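# Press the gauge pin on the magnet-marked fixture post

## Task

Find the checking-fixture post with the yellow magnet on it. Press that post's gauge pin fully home and keep it there for at least one second; after that it may spring back out. Do not disturb the other three gauge pins, and do not move the magnet.

## Robot and tools

Robot: two UR20-style arms, left_arm and right_arm. Each has a Robotiq 2F-85 two-finger gripper and a wrist camera: cam_left_wrist and cam_right_wrist, both 896x504. Calibrated bases in the scene frame: left_arm at (+0.060, +0.928, 0) m, right_arm at (-0.064, -0.817, 0) m, each turned only slightly about z.

Frames. Scene frame: origin at table-top height, midway between the nominal bases. +z is up, +x points out over the table, and left_arm sits on the +y side. Image left and right do not follow the arm names. Each arm reports its end_effector_position (m), end_effector_quat_wxyz and velocities in its own base frame. Motion offsets run along the current Hand target's own axes. On the gripper, the fingers point along +z and open and close along y. A block sticks out about 10 cm toward the gripper's +x. end_effector_position is the spot between the pads when closed; closed fingertips reach about 19 mm past it, open ones about 6 mm.

The 18-number row, used by execute_actions and move. It is one flat list covering both arms, every value in [-1, 1]. Order: left dx, dy, dz, rx, ry, rz, left gripper position, force_limit, speed; then the same nine for the right arm. Always send all 18, even when one arm stays still. dx..rz are an offset, never a pose: 1.0 equals 0.6 m of travel or 180 degrees of turn, and rx, ry, rz form a single rotation vector. The offset counts from that arm's Hand target as it stood when the action or move began, not from the previous row. Sending the same offset again therefore moves the arm further. Six zeros re-request the current Hand target. The controller clips each step's orientation to within 32 degrees of the measured one. Grippers often stop a little short of the target; the next command, even all zeros, asks again, or you can send the remaining gap as an offset.

Gripper numbers are absolute commands. position +1 is fully open (85 mm), about -0.8 brings the pads together, and -1 closes until something blocks. force_limit and speed (both start at +1) set grip strength and closing rate, about 20 mm/s at -1 to 150 mm/s at +1. A 0 is a real value, so repeat your last gripper numbers to leave a gripper alone. A new force_limit or speed takes effect only along with a position change of at least 0.01. object_status: 0 moving, 1 blocked while opening, 2 blocked while closing (a grip), 3 reached the request or pads met. position_measured is in counts: 3 open, 78 about 60 mm, 130 about 40 mm, 180 about 20 mm, 230 closed. For pressing a pin, closed fingers make a compact tip.

Tools:
- execute_actions(actions, cameras): actions holds up to 15 actions per call. Each action is a table of up to 15 rows, one per 1/30 s step; a short table holds its last row until step 15. Images come back only when actions is empty or cameras names them.
- move(target, speed, blend, stop_force, zero, blocking, cameras): target is either one 18-number row or a list of up to 15 rows, all offsets from the same starting Hand targets. speed is in m/s, 0.002 to 4.2, default 0.25; turning is capped at twice that in rad/s. blend is a corner radius in m; 0 means stop at each point. stop_force is in N, 6 to 120, shared by both arms; an arm's path ends once its wrist sensor reads that much extra push against its direction of travel. zero (default true) re-zeros the sensor first. blocking=false returns early and cannot be combined with stop_force. Paths run straight, do not avoid obstacles, and are capped at 10 s. The result adds a move: line giving the ending (done, off_target, moving, held, fault) plus limits such as paced or held. done means at rest within 3 mm and 2 degrees of the target; it says nothing about contact.
- wait(seconds 0 to 10): lets time pass while commands are held.
- stop(): brakes a running move; the fingers keep moving.
- zoom_image(camera, region [x0, y0, x1, y1] in pixels, at most 504 by 504): a closer view of that camera's newest image.
- zero_wrist_force(arm): tares that arm's force and torque readings.
- read_manual(section): licence texts only.
- finished_scene(scene): ends the scene for good; call it only after the pin has been held in for a second.

Result lines: joint positions, torques and velocities (the word "within noise" means the arm is still), Hand target, Tool commands, gripper status, Wrist force and Wrist torque in the end effector's axes (shown as the surface pushing back on the arm), plus a peak-force line. Motor temperatures are reported too, with MOTOR HOT at 70 °C; at 85 °C the arm's brakes are applied for 30 to 60 s.

What to avoid. The arms are stiff. A target even slightly past a solid contact can raise a fault: 150 N, plus or minus 25, of outside force, or joint torque at its limit (wrist joints 98.4 N m). A fault halts the arm for 10 s. To press the pin, approach slowly from above its axis with stop_force. Then step in by small amounts until the pin bottoms out, hold about a second, and back off by commanding a target behind the gripper. Do not brush the magnet or the other pins. Keep the arms apart (the clearance check is not perfect), steer paths away from an arm's own base, avoid fast or hard impacts, and let nothing fall off the table.

Each tool is called after "Request:" by a JSON object that holds its "api" and its "payload".

## Session

Request:
{"api": "execute_actions", "payload": {"actions": []}}

Scene clock: 0.00 s.
left_arm: end_effector_position=(+0.6452, +0.5338, +0.3687) position_measured=3 object_status=3 end_effector_quat_wxyz=(+0.054, +0.895, -0.431, +0.101) | right_arm: end_effector_position=(+1.0094, -0.4085, +0.1239) position_measured=3 object_status=3 end_effector_quat_wxyz=(+0.497, -0.362, -0.574, -0.541)
Joint positions: left_arm=[0.541 -1.507 2.094 -2.179 -1.799 -1.706] | right_arm=[2.693 -2.576 -1.22 -2.623 2.507 -0.374]
Joint velocities: within noise
Joint torques (N m): no reading
Motor temperatures (°C): left_arm=[24 36 26 39 35 34] | right_arm=[29 36 36 38 34 39]
Wrist force (N): no reading
Wrist torque (N m): no reading
Wrist force, peak (N): no reading
Hand target: left_arm +0.6452, +0.5338, +0.3687; +0.054, +0.895, -0.431, +0.101 | right_arm +1.0094, -0.4085, +0.1239; +0.497, -0.362, -0.574, -0.541
Tool commands: left_gripper/position=+1.0 left_gripper/force_limit=+1.0 left_gripper/speed=+1.0 right_gripper/position=+1.0 right_gripper/force_limit=+1.0 right_gripper/speed=+1.0

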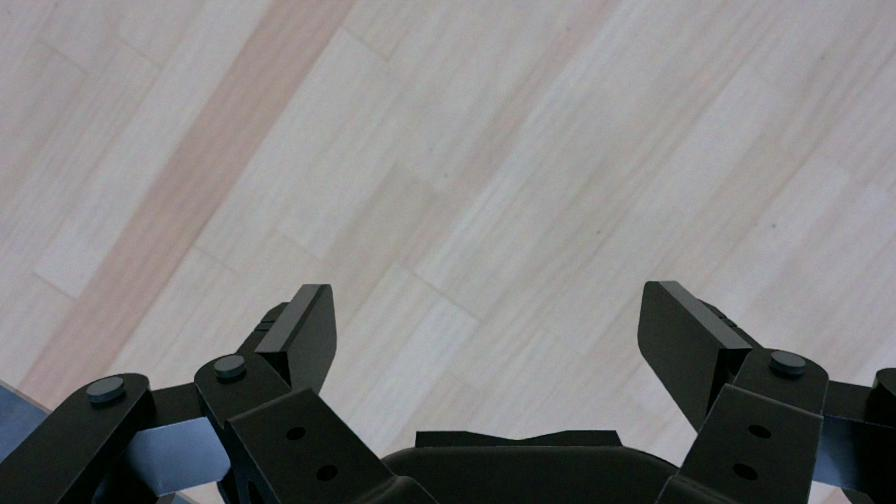

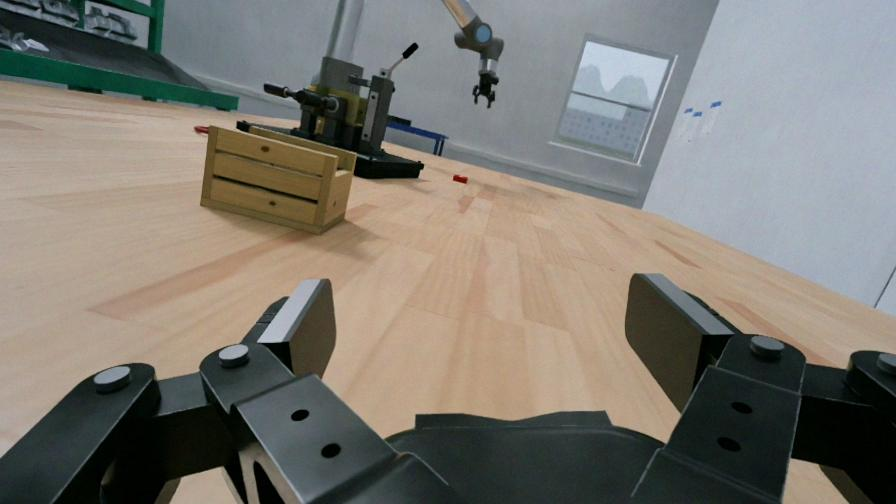

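Request:
{"api": "zoom_image", "payload": {"camera": "cam_right_wrist", "region": [180, 0, 520, 250]}}

Scaled by 1.482 from the camera's 896x504 image, which has a finer 1280x720 frame.

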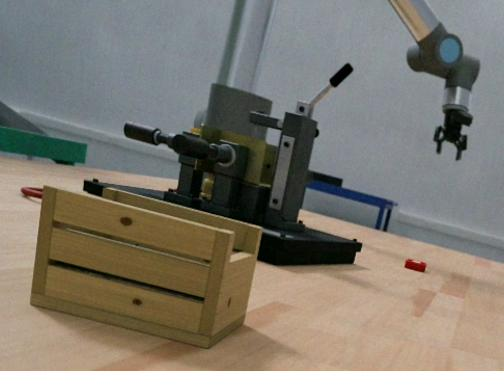

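Request:
{"api": "move", "payload": {"target": [0.767,0.524,-0.417,0,0,0,1,1,1,0,0,0,0,0,0,1,1,1], "speed": 0.6}}

Request:
{"api": "move", "payload": {"target": [0.668,0.912,0.165,0,0,0,1,1,1,0,0,0,0,0,0,1,1,1], "speed": 0.6, "cameras": ["all"]}}

Scene clock: 3.83 s.
left_arm: end_effector_position=(+0.6458, +0.0339, +0.7196) position_measured=3 object_status=3 end_effector_quat_wxyz=(+0.054, +0.895, -0.431, +0.101) | right_arm: end_effector_position=(+1.0094, -0.4085, +0.1239) position_measured=3 object_status=3 end_effector_quat_wxyz=(+0.497, -0.362, -0.574, -0.541)
Joint positions: left_arm=[-0.179 -1.94 1.967 -1.764 -1.728 -2.437] | right_arm=[2.693 -2.576 -1.22 -2.623 2.507 -0.374]
Joint torques (N m): left_arm=[-6.53 -46.98 -128.82 -7.64 5.56 -5.26] | right_arm=[0.18 245.76 73.6 -4.06 -0.11 -0.73]
Wrist force (N): left_arm=[0.0 -0.3 0.6] | right_arm=[0.2 0.2 0.3]
Wrist torque (N m): left_arm=[-0.07 -0.04 0.18] | right_arm=[0.04 -0.04 0.00]
Wrist force, peak (N): left_arm=[-3.9 -2.7 2.3] | right_arm=[0.0 0.4 0.5]
Hand target: left_arm +0.6459, +0.0338, +0.7197; +0.054, +0.895, -0.431, +0.101 | right_arm +1.0094, -0.4085, +0.1239; +0.497, -0.362, -0.574, -0.541
Off the commanded pose: left_arm 0.000 m, 0 deg | right_arm 0.000 m, 0 deg.
move: done

Scene clock: 5.73 s.
left_arm: end_effector_position=(+0.4752, -0.6299, +0.7193) position_measured=3 object_status=3 end_effector_quat_wxyz=(+0.054, +0.895, -0.431, +0.101) | right_arm: end_effector_position=(+1.0094, -0.4085, +0.1239) position_measured=3 object_status=3 end_effector_quat_wxyz=(+0.497, -0.362, -0.574, -0.541)
Joint positions: left_arm=[-1.209 -1.802 1.889 -1.878 -1.51 -3.447] | right_arm=[2.693 -2.576 -1.22 -2.623 2.507 -0.374]
Joint torques (N m): left_arm=[-12.3 -15.64 -137.04 -14.15 6.1 -4.93] | right_arm=[-2.5 247.01 72.39 -3.74 -0.49 -1.32]
Wrist force (N): left_arm=[0.4 -0.5 -0.2] | right_arm=[-0.1 0.1 0.1]
Wrist torque (N m): left_arm=[-0.08 -0.04 0.27] | right_arm=[0.02 0.01 0.00]
Wrist force, peak (N): left_arm=[3.7 4.1 0.7] | right_arm=[0.1 0.5 0.4]
Hand target: left_arm +0.4751, -0.6301, +0.7193; +0.054, +0.895, -0.431, +0.101 | right_arm +1.0094, -0.4085, +0.1239; +0.497, -0.362, -0.574, -0.541
Off the commanded pose: left_arm 0.000 m, 0 deg | right_arm 0.000 m, 0 deg.
move: done
camera_calibration:
cam_left_wrist: T_world_to_cam=[[-0.800447, -0.599378, 0.00554634, 0.00581145], [-0.595639, 0.796422, 0.10453, 0.728866], [-0.0670699, 0.0803668, -0.994506, 0.927673], [0, 0, 0, 1]] pos_world=[0.501012, -0.651556, 0.846356]

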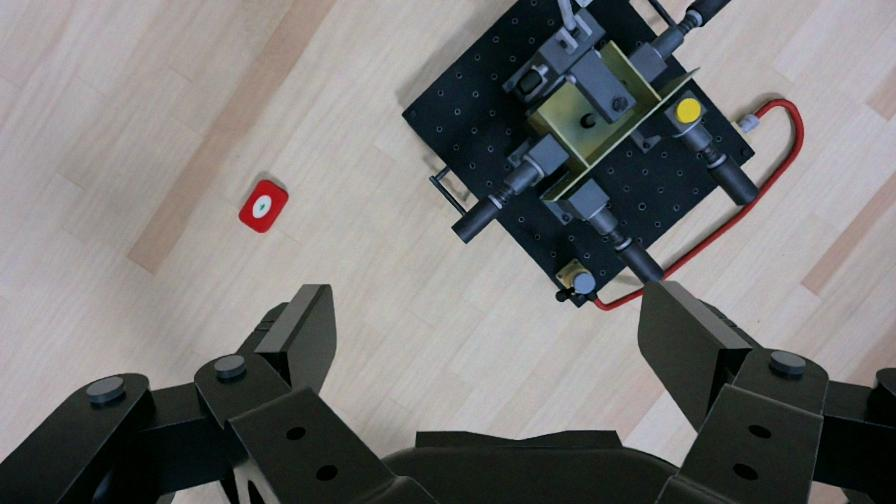

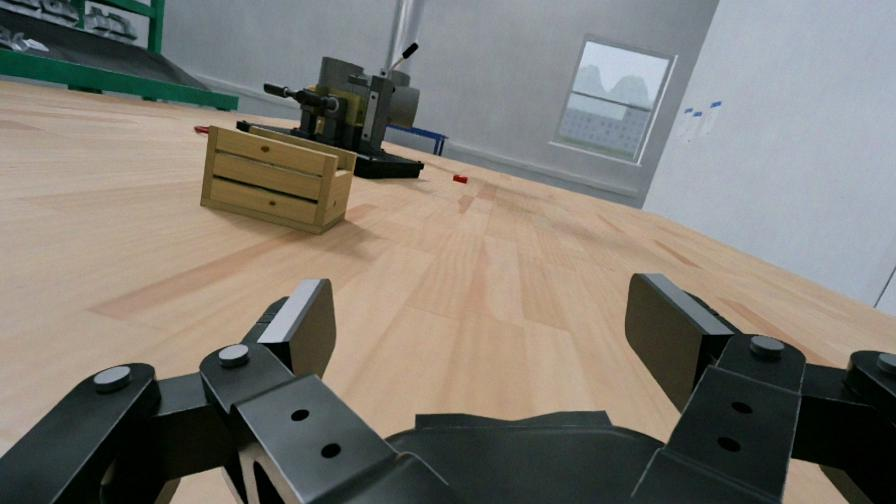

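Request:
{"api": "zoom_image", "payload": {"camera": "cam_left_wrist", "region": [400, 0, 820, 320]}}

Request:
{"api": "zoom_image", "payload": {"camera": "cam_left_wrist", "region": [600, 60, 820, 220]}}

Scaled by 1.200 from the camera's 896x504 image, which has a finer 1280x720 frame.

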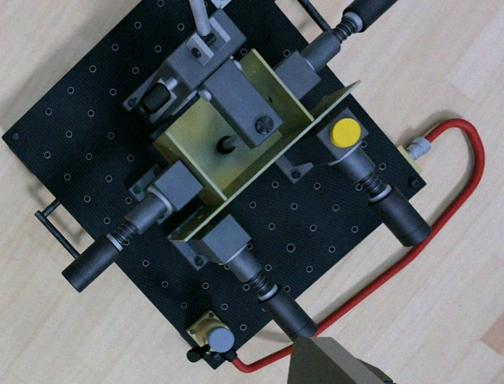

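Scaled by 2.291 from the camera's 896x504 image, which has a finer 1280x720 frame.

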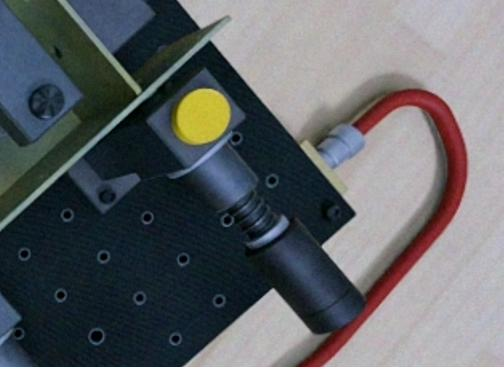

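Request:
{"api": "move", "payload": {"target": [-0.131,0.767,0.437,-0.0923,-0.0316,0.8118,-1,-1,0,0,0,0,0,0,0,1,1,1], "speed": 0.5, "cameras": ["cam_left_wrist"]}}

Scene clock: 11.13 s.
left_arm: end_effector_position=(+0.1026, -0.9051, +0.4505) position_measured=232 object_status=3 end_effector_quat_wxyz=(+0.000, +0.159, +0.987, +0.000) | right_arm: end_effector_position=(+1.0094, -0.4085, +0.1239) position_measured=3 object_status=3 end_effector_quat_wxyz=(+0.497, -0.362, -0.574, -0.541)
Joint positions: left_arm=[-1.68 -1.491 1.928 -2.007 -1.571 -1.36] | right_arm=[2.693 -2.576 -1.22 -2.623 2.507 -0.374]
Joint torques (N m): left_arm=[-18.79 -84.59 -121.28 -12.96 5.04 4.3] | right_arm=[3.24 244.99 71.78 -3.91 -0.01 -0.47]
Wrist force (N): left_arm=[-0.1 -0.2 -0.2] | right_arm=[0.1 0.3 0.3]
Wrist torque (N m): left_arm=[-0.13 -0.07 -0.06] | right_arm=[0.05 -0.01 0.00]
Wrist force, peak (N): left_arm=[0.9 -2.3 -1.5] | right_arm=[0.3 0.7 0.3]
Hand target: left_arm +0.1026, -0.9051, +0.4504; +0.000, +0.159, +0.987, +0.000 | right_arm +1.0094, -0.4085, +0.1239; +0.497, -0.362, -0.574, -0.541
Off the commanded pose: left_arm 0.000 m, 0 deg | right_arm 0.000 m, 0 deg.
move: done
camera_calibration:
cam_left_wrist: T_world_to_cam=[[0.343008, 0.939327, 0.00331457, 0.820445], [0.887276, -0.325155, 0.327134, -0.513296], [0.308363, -0.109268, -0.944972, 0.424968], [0, 0, 0, 1]] pos_world=[0.0429722, -0.891131, 0.56678]
Images, in order (width x height): cam_left_wrist 896x504.

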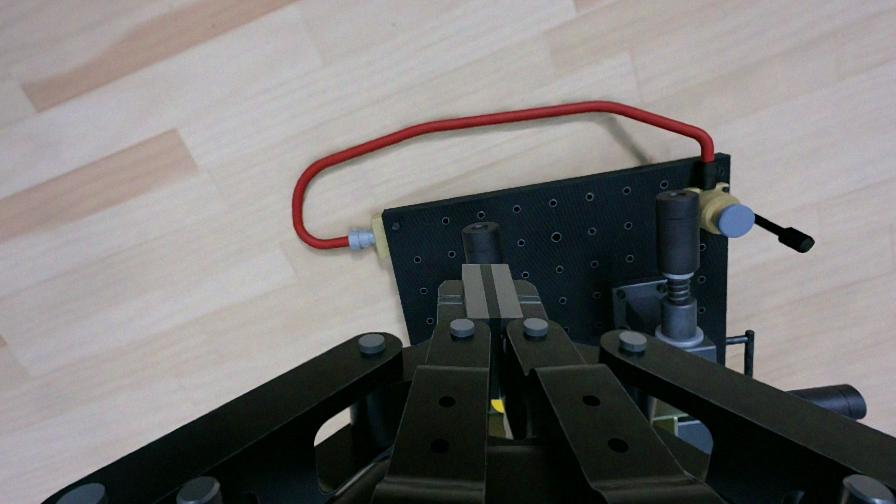

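Request:
{"api": "zoom_image", "payload": {"camera": "cam_left_wrist", "region": [400, 180, 740, 420]}}

Scaled by 1.482 from the camera's 896x504 image, which has a finer 1280x720 frame.

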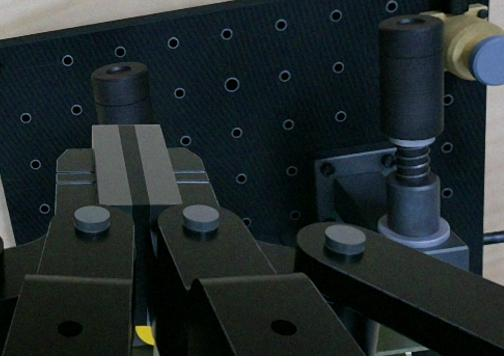

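Request:
{"api": "move", "payload": {"target": [-0.0923,0.0255,0.3,0,0,-0.0456,-1,-1,0,0,0,0,0,0,0,1,1,1], "speed": 0.3, "cameras": ["cam_left_wrist"]}}

Request:
{"api": "zoom_image", "payload": {"camera": "cam_left_wrist", "region": [380, 100, 720, 340]}}

Scene clock: 16.17 s.
left_arm: end_effector_position=(+0.1599, -0.9079, +0.2705) position_measured=232 object_status=3 end_effector_quat_wxyz=(+0.000, +0.088, +0.996, +0.000) | right_arm: end_effector_position=(+1.0094, -0.4085, +0.1239) position_measured=3 object_status=3 end_effector_quat_wxyz=(+0.497, -0.362, -0.574, -0.541)
Joint positions: left_arm=[-1.616 -1.355 2.058 -2.273 -1.571 -1.439] | right_arm=[2.693 -2.576 -1.22 -2.623 2.507 -0.374]
Joint torques (N m): left_arm=[18.88 -98.13 -63.13 -14.2 3.72 -4.87] | right_arm=[1.76 248.86 72.59 -4.19 -0.61 -0.73]
Wrist force (N): left_arm=[0.2 -0.3 -0.2] | right_arm=[-0.1 0.1 0.2]
Wrist torque (N m): left_arm=[-0.09 -0.12 0.30] | right_arm=[0.03 0.02 -0.01]
Wrist force, peak (N): left_arm=[1.1 -0.7 -3.6] | right_arm=[0.2 0.7 0.1]
Hand target: left_arm +0.1599, -0.9079, +0.2704; +0.000, +0.088, +0.996, +0.000 | right_arm +1.0094, -0.4085, +0.1239; +0.497, -0.362, -0.574, -0.541
Off the commanded pose: left_arm 0.000 m, 0 deg | right_arm 0.000 m, 0 deg.
move: done
camera_calibration:
cam_left_wrist: T_world_to_cam=[[0.205728, 0.978603, 0.00334561, 0.86168], [0.924542, -0.195482, 0.327121, -0.394363], [0.320776, -0.064205, -0.944976, 0.275942], [0, 0, 0, 1]] pos_world=[0.0988174, -0.902617, 0.38688]
Images, in order (width x height): cam_left_wrist 896x504.

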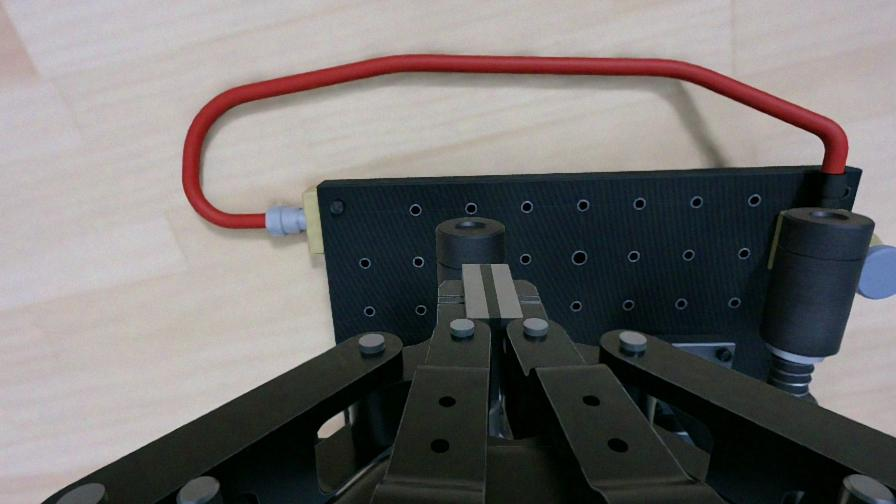

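Scaled by 1.482 from the camera's 896x504 image, which has a finer 1280x720 frame.

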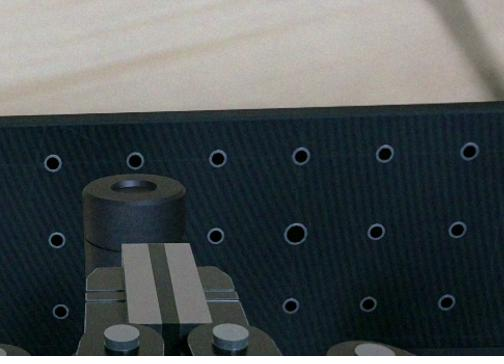

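Request:
{"api": "move", "payload": {"target": [[0.065,0,0.0333,0,0,0,-1,-1,0,0,0,0,0,0,0,1,1,1],[0.065,0,0.2007,0,0,0,-1,-1,0,0,0,0,0,0,0,1,1,1]], "speed": 0.15, "blend": 0.01, "cameras": ["cam_left_wrist"]}}

Request:
{"api": "move", "payload": {"target": [-0.1,0,0,0,0,0,-1,-1,0,0,0,0,0,0,0,1,1,1], "speed": 0.02, "stop_force": 8, "cameras": ["cam_left_wrist"]}}

Scene clock: 18.90 s.
left_arm: end_effector_position=(+0.1214, -0.9010, +0.1501) position_measured=232 object_status=3 end_effector_quat_wxyz=(+0.000, +0.088, +0.996, +0.000) | right_arm: end_effector_position=(+1.0094, -0.4085, +0.1239) position_measured=3 object_status=3 end_effector_quat_wxyz=(+0.497, -0.362, -0.574, -0.541)
Joint positions: left_arm=[-1.66 -1.251 2.145 -2.464 -1.571 -1.483] | right_arm=[2.693 -2.576 -1.22 -2.623 2.507 -0.374]
Joint torques (N m): left_arm=[-0.95 -110.06 -49.99 -13.29 -0.08 -1.32] | right_arm=[-1.03 244.53 70.64 -3.8 -0.58 -0.02]
Wrist force (N): left_arm=[0.2 -0.3 -0.4] | right_arm=[0.3 0.5 0.3]
Wrist torque (N m): left_arm=[-0.18 -0.14 0.31] | right_arm=[0.09 -0.06 -0.01]
Wrist force, peak (N): left_arm=[-1.7 -0.3 -1.5] | right_arm=[0.5 0.5 0.2]
Hand target: left_arm +0.1215, -0.9010, +0.1500; +0.000, +0.088, +0.996, +0.000 | right_arm +1.0094, -0.4085, +0.1239; +0.497, -0.362, -0.574, -0.541
Off the commanded pose: left_arm 0.000 m, 0 deg | right_arm 0.000 m, 0 deg.
move: done
camera_calibration:
cam_left_wrist: T_world_to_cam=[[0.205606, 0.978629, 0.00340435, 0.863246], [0.924569, -0.195386, 0.327103, -0.318036], [0.320778, -0.0641067, -0.944983, 0.175017], [0, 0, 0, 1]] pos_world=[0.0604169, -0.895717, 0.26648]
Images, in order (width x height): cam_left_wrist 896x504.

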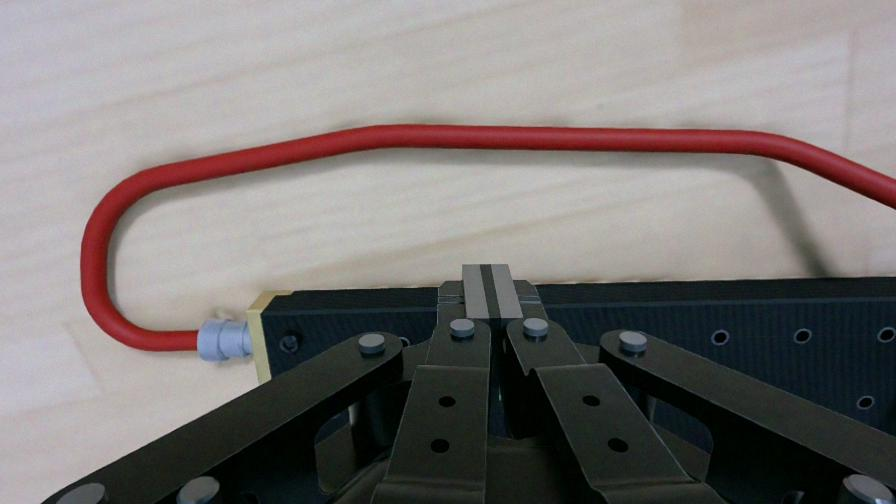

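Scene clock: 21.87 s.
left_arm: end_effector_position=(+0.1550, -0.9070, +0.1500) position_measured=232 object_status=3 end_effector_quat_wxyz=(+0.000, +0.088, +0.996, +0.000) | right_arm: end_effector_position=(+1.0094, -0.4085, +0.1239) position_measured=3 object_status=3 end_effector_quat_wxyz=(+0.497, -0.362, -0.574, -0.541)
Joint positions: left_arm=[-1.622 -1.241 2.129 -2.458 -1.571 -1.445] | right_arm=[2.693 -2.576 -1.22 -2.623 2.507 -0.374]
Joint torques (N m): left_arm=[-13.35 -165.07 -52.14 -12.95 5.19 -4.95] | right_arm=[-1.99 244.11 70.83 -3.36 -0.5 -0.5]
Wrist force (N): left_arm=[6.3 -1.3 0.5] | right_arm=[-0.1 0.3 0.3]
Wrist torque (N m): left_arm=[-0.13 -0.23 0.23] | right_arm=[0.05 0.01 -0.01]
Wrist force, peak (N): left_arm=[8.5 1.8 -0.8] | right_arm=[0.2 0.5 0.7]
Hand target: left_arm +0.1550, -0.9070, +0.1500; +0.000, +0.088, +0.996, +0.000 (not the last commanded pose) | right_arm +1.0094, -0.4085, +0.1239; +0.497, -0.362, -0.574, -0.541
Off the commanded pose: left_arm 0.026 m, 0 deg | right_arm 0.000 m, 0 deg.
move: contact (left_arm)
camera_calibration:
cam_left_wrist: T_world_to_cam=[[0.205599, 0.97863, 0.00342369, 0.862206], [0.92454, -0.195379, 0.32719, -0.350223], [0.320867, -0.0641045, -0.944952, 0.163651], [0, 0, 0, 1]] pos_world=[0.0940167, -0.901717, 0.26628]
Images, in order (width x height): cam_left_wrist 896x504.

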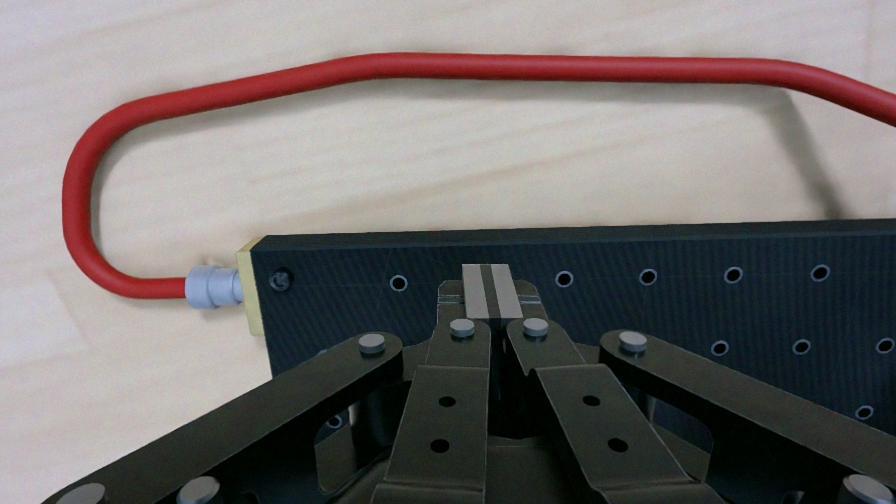

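Request:
{"api": "move", "payload": {"target": [-0.06,0,0,0,0,0,-1,-1,0,0,0,0,0,0,0,1,1,1], "speed": 0.02, "stop_force": 30, "zero": false}}

Scene clock: 24.43 s.
left_arm: end_effector_position=(+0.1714, -0.9099, +0.1500) position_measured=232 object_status=3 end_effector_quat_wxyz=(+0.000, +0.088, +0.996, +0.000) | right_arm: end_effector_position=(+1.0094, -0.4085, +0.1239) position_measured=3 object_status=3 end_effector_quat_wxyz=(+0.497, -0.362, -0.574, -0.541)
Joint positions: left_arm=[-1.603 -1.236 2.121 -2.455 -1.571 -1.427] | right_arm=[2.693 -2.576 -1.22 -2.623 2.507 -0.374]
Joint torques (N m): left_arm=[6.1 -173.89 -53.05 -10.89 9.17 -3.72] | right_arm=[1.42 243.45 72.03 -3.84 -0.56 -1.02]
Wrist force (N): left_arm=[31.6 -5.7 6.0] | right_arm=[0.0 0.3 0.3]
Wrist torque (N m): left_arm=[-0.19 -0.96 0.04] | right_arm=[0.05 0.00 0.00]
Wrist force, peak (N): left_arm=[102.5 11.2 -16.8] | right_arm=[0.1 0.3 0.8]
Hand target: left_arm +0.1713, -0.9099, +0.1500; +0.000, +0.088, +0.996, +0.000 (not the last commanded pose) | right_arm +1.0094, -0.4085, +0.1239; +0.497, -0.362, -0.574, -0.541
Off the commanded pose: left_arm 0.019 m, 0 deg | right_arm 0.000 m, 0 deg.
move: contact (left_arm)

Request:
{"api": "move", "payload": {"target": [-0.006,0,0,0,0,0,-1,-1,0,0,0,0,0,0,0,1,1,1], "speed": 0.004, "stop_force": 45, "zero": false}}

Request:
{"api": "wait", "payload": {"seconds": 1.2}}

Scene clock: 25.50 s.
left_arm: end_effector_position=(+0.1715, -0.9099, +0.1499) position_measured=232 object_status=3 end_effector_quat_wxyz=(+0.000, +0.088, +0.996, +0.000) | right_arm: end_effector_position=(+1.0094, -0.4085, +0.1239) position_measured=3 object_status=3 end_effector_quat_wxyz=(+0.497, -0.362, -0.574, -0.541)
Joint positions: left_arm=[-1.603 -1.236 2.121 -2.455 -1.571 -1.426] | right_arm=[2.693 -2.576 -1.22 -2.623 2.507 -0.374]
Joint torques (N m): left_arm=[24.8 -159.93 -68.97 -8.2 19.58 -4.29] | right_arm=[-0.16 245 72.56 -3.76 -1.28 -1.07]
Wrist force (N): left_arm=[48.0 -12.9 2.0] | right_arm=[0.2 0.3 0.5]
Wrist torque (N m): left_arm=[-0.43 -1.45 -0.09] | right_arm=[0.04 -0.03 0.00]
Wrist force, peak (N): left_arm=[52.0 -15.3 0.7] | right_arm=[0.0 0.6 0.5]
Hand target: left_arm +0.1715, -0.9099, +0.1500; +0.000, +0.088, +0.996, +0.000 (not the last commanded pose) | right_arm +1.0094, -0.4085, +0.1239; +0.497, -0.362, -0.574, -0.541
Off the commanded pose: left_arm 0.003 m, 0 deg | right_arm 0.000 m, 0 deg.
move: contact (left_arm)

Scene clock: 26.70 s.
left_arm: end_effector_position=(+0.1715, -0.9099, +0.1500) position_measured=232 object_status=3 end_effector_quat_wxyz=(+0.000, +0.088, +0.996, +0.000) | right_arm: end_effector_position=(+1.0094, -0.4085, +0.1239) position_measured=3 object_status=3 end_effector_quat_wxyz=(+0.497, -0.362, -0.574, -0.541)
Joint positions: left_arm=[-1.603 -1.236 2.121 -2.455 -1.571 -1.426] | right_arm=[2.693 -2.576 -1.22 -2.623 2.507 -0.374]
Joint torques (N m): left_arm=[24.05 -164.36 -57.46 -12.15 20.04 -4.29] | right_arm=[-0.53 247.42 74.64 -4.06 -0.2 -1.1]
Wrist force (N): left_arm=[47.8 -10.8 2.4] | right_arm=[0.1 0.1 0.1]
Wrist torque (N m): left_arm=[-0.34 -1.47 -0.11] | right_arm=[0.01 -0.03 -0.01]
Wrist force, peak (N): left_arm=[48.6 -11.9 2.0] | right_arm=[0.2 0.5 0.5]
Hand target: left_arm +0.1715, -0.9099, +0.1500; +0.000, +0.088, +0.996, +0.000 (not the last commanded pose) | right_arm +1.0094, -0.4085, +0.1239; +0.497, -0.362, -0.574, -0.541
Tool commands: left_gripper/position=-1.0 left_gripper/force_limit=-1.0 left_gripper/speed=+0.0 right_gripper/position=+1.0 right_gripper/force_limit=+1.0 right_gripper/speed=+1.0
Off the commanded pose: left_arm 0.003 m, 0 deg | right_arm 0.000 m, 0 deg.
wait: 1.20 s; at rest by 0.17 s

Request:
{"api": "move", "payload": {"target": [0.1,0,0,0,0,0,-1,-1,0,0,0,0,0,0,0,1,1,1], "speed": 0.15}}

Request:
{"api": "finished_scene", "payload": {"scene": 1}}

Scene clock: 27.77 s.
left_arm: end_effector_position=(+0.1126, -0.8994, +0.1500) position_measured=232 object_status=3 end_effector_quat_wxyz=(+0.000, +0.088, +0.996, +0.000) | right_arm: end_effector_position=(+1.0094, -0.4085, +0.1239) position_measured=3 object_status=3 end_effector_quat_wxyz=(+0.497, -0.362, -0.574, -0.541)
Joint positions: left_arm=[-1.67 -1.254 2.149 -2.465 -1.571 -1.493] | right_arm=[2.693 -2.576 -1.22 -2.623 2.507 -0.374]
Joint torques (N m): left_arm=[-10.95 -165.67 -54.43 -13.85 3.07 -3.59] | right_arm=[-0.02 241.38 72.62 -3.52 -0.71 -1.12]
Wrist force (N): left_arm=[-1.9 4.1 -0.6] | right_arm=[0.3 0.3 0.2]
Wrist torque (N m): left_arm=[0.62 0.24 0.31] | right_arm=[0.06 -0.05 0.00]
Wrist force, peak (N): left_arm=[47.9 -10.8 2.6] | right_arm=[-0.1 0.5 0.4]
Hand target: left_arm +0.1124, -0.8993, +0.1500; +0.000, +0.088, +0.996, +0.000 | right_arm +1.0094, -0.4085, +0.1239; +0.497, -0.362, -0.574, -0.541
Off the commanded pose: left_arm 0.000 m, 0 deg | right_arm 0.000 m, 0 deg.
move: done

The scene is finished: the task was done.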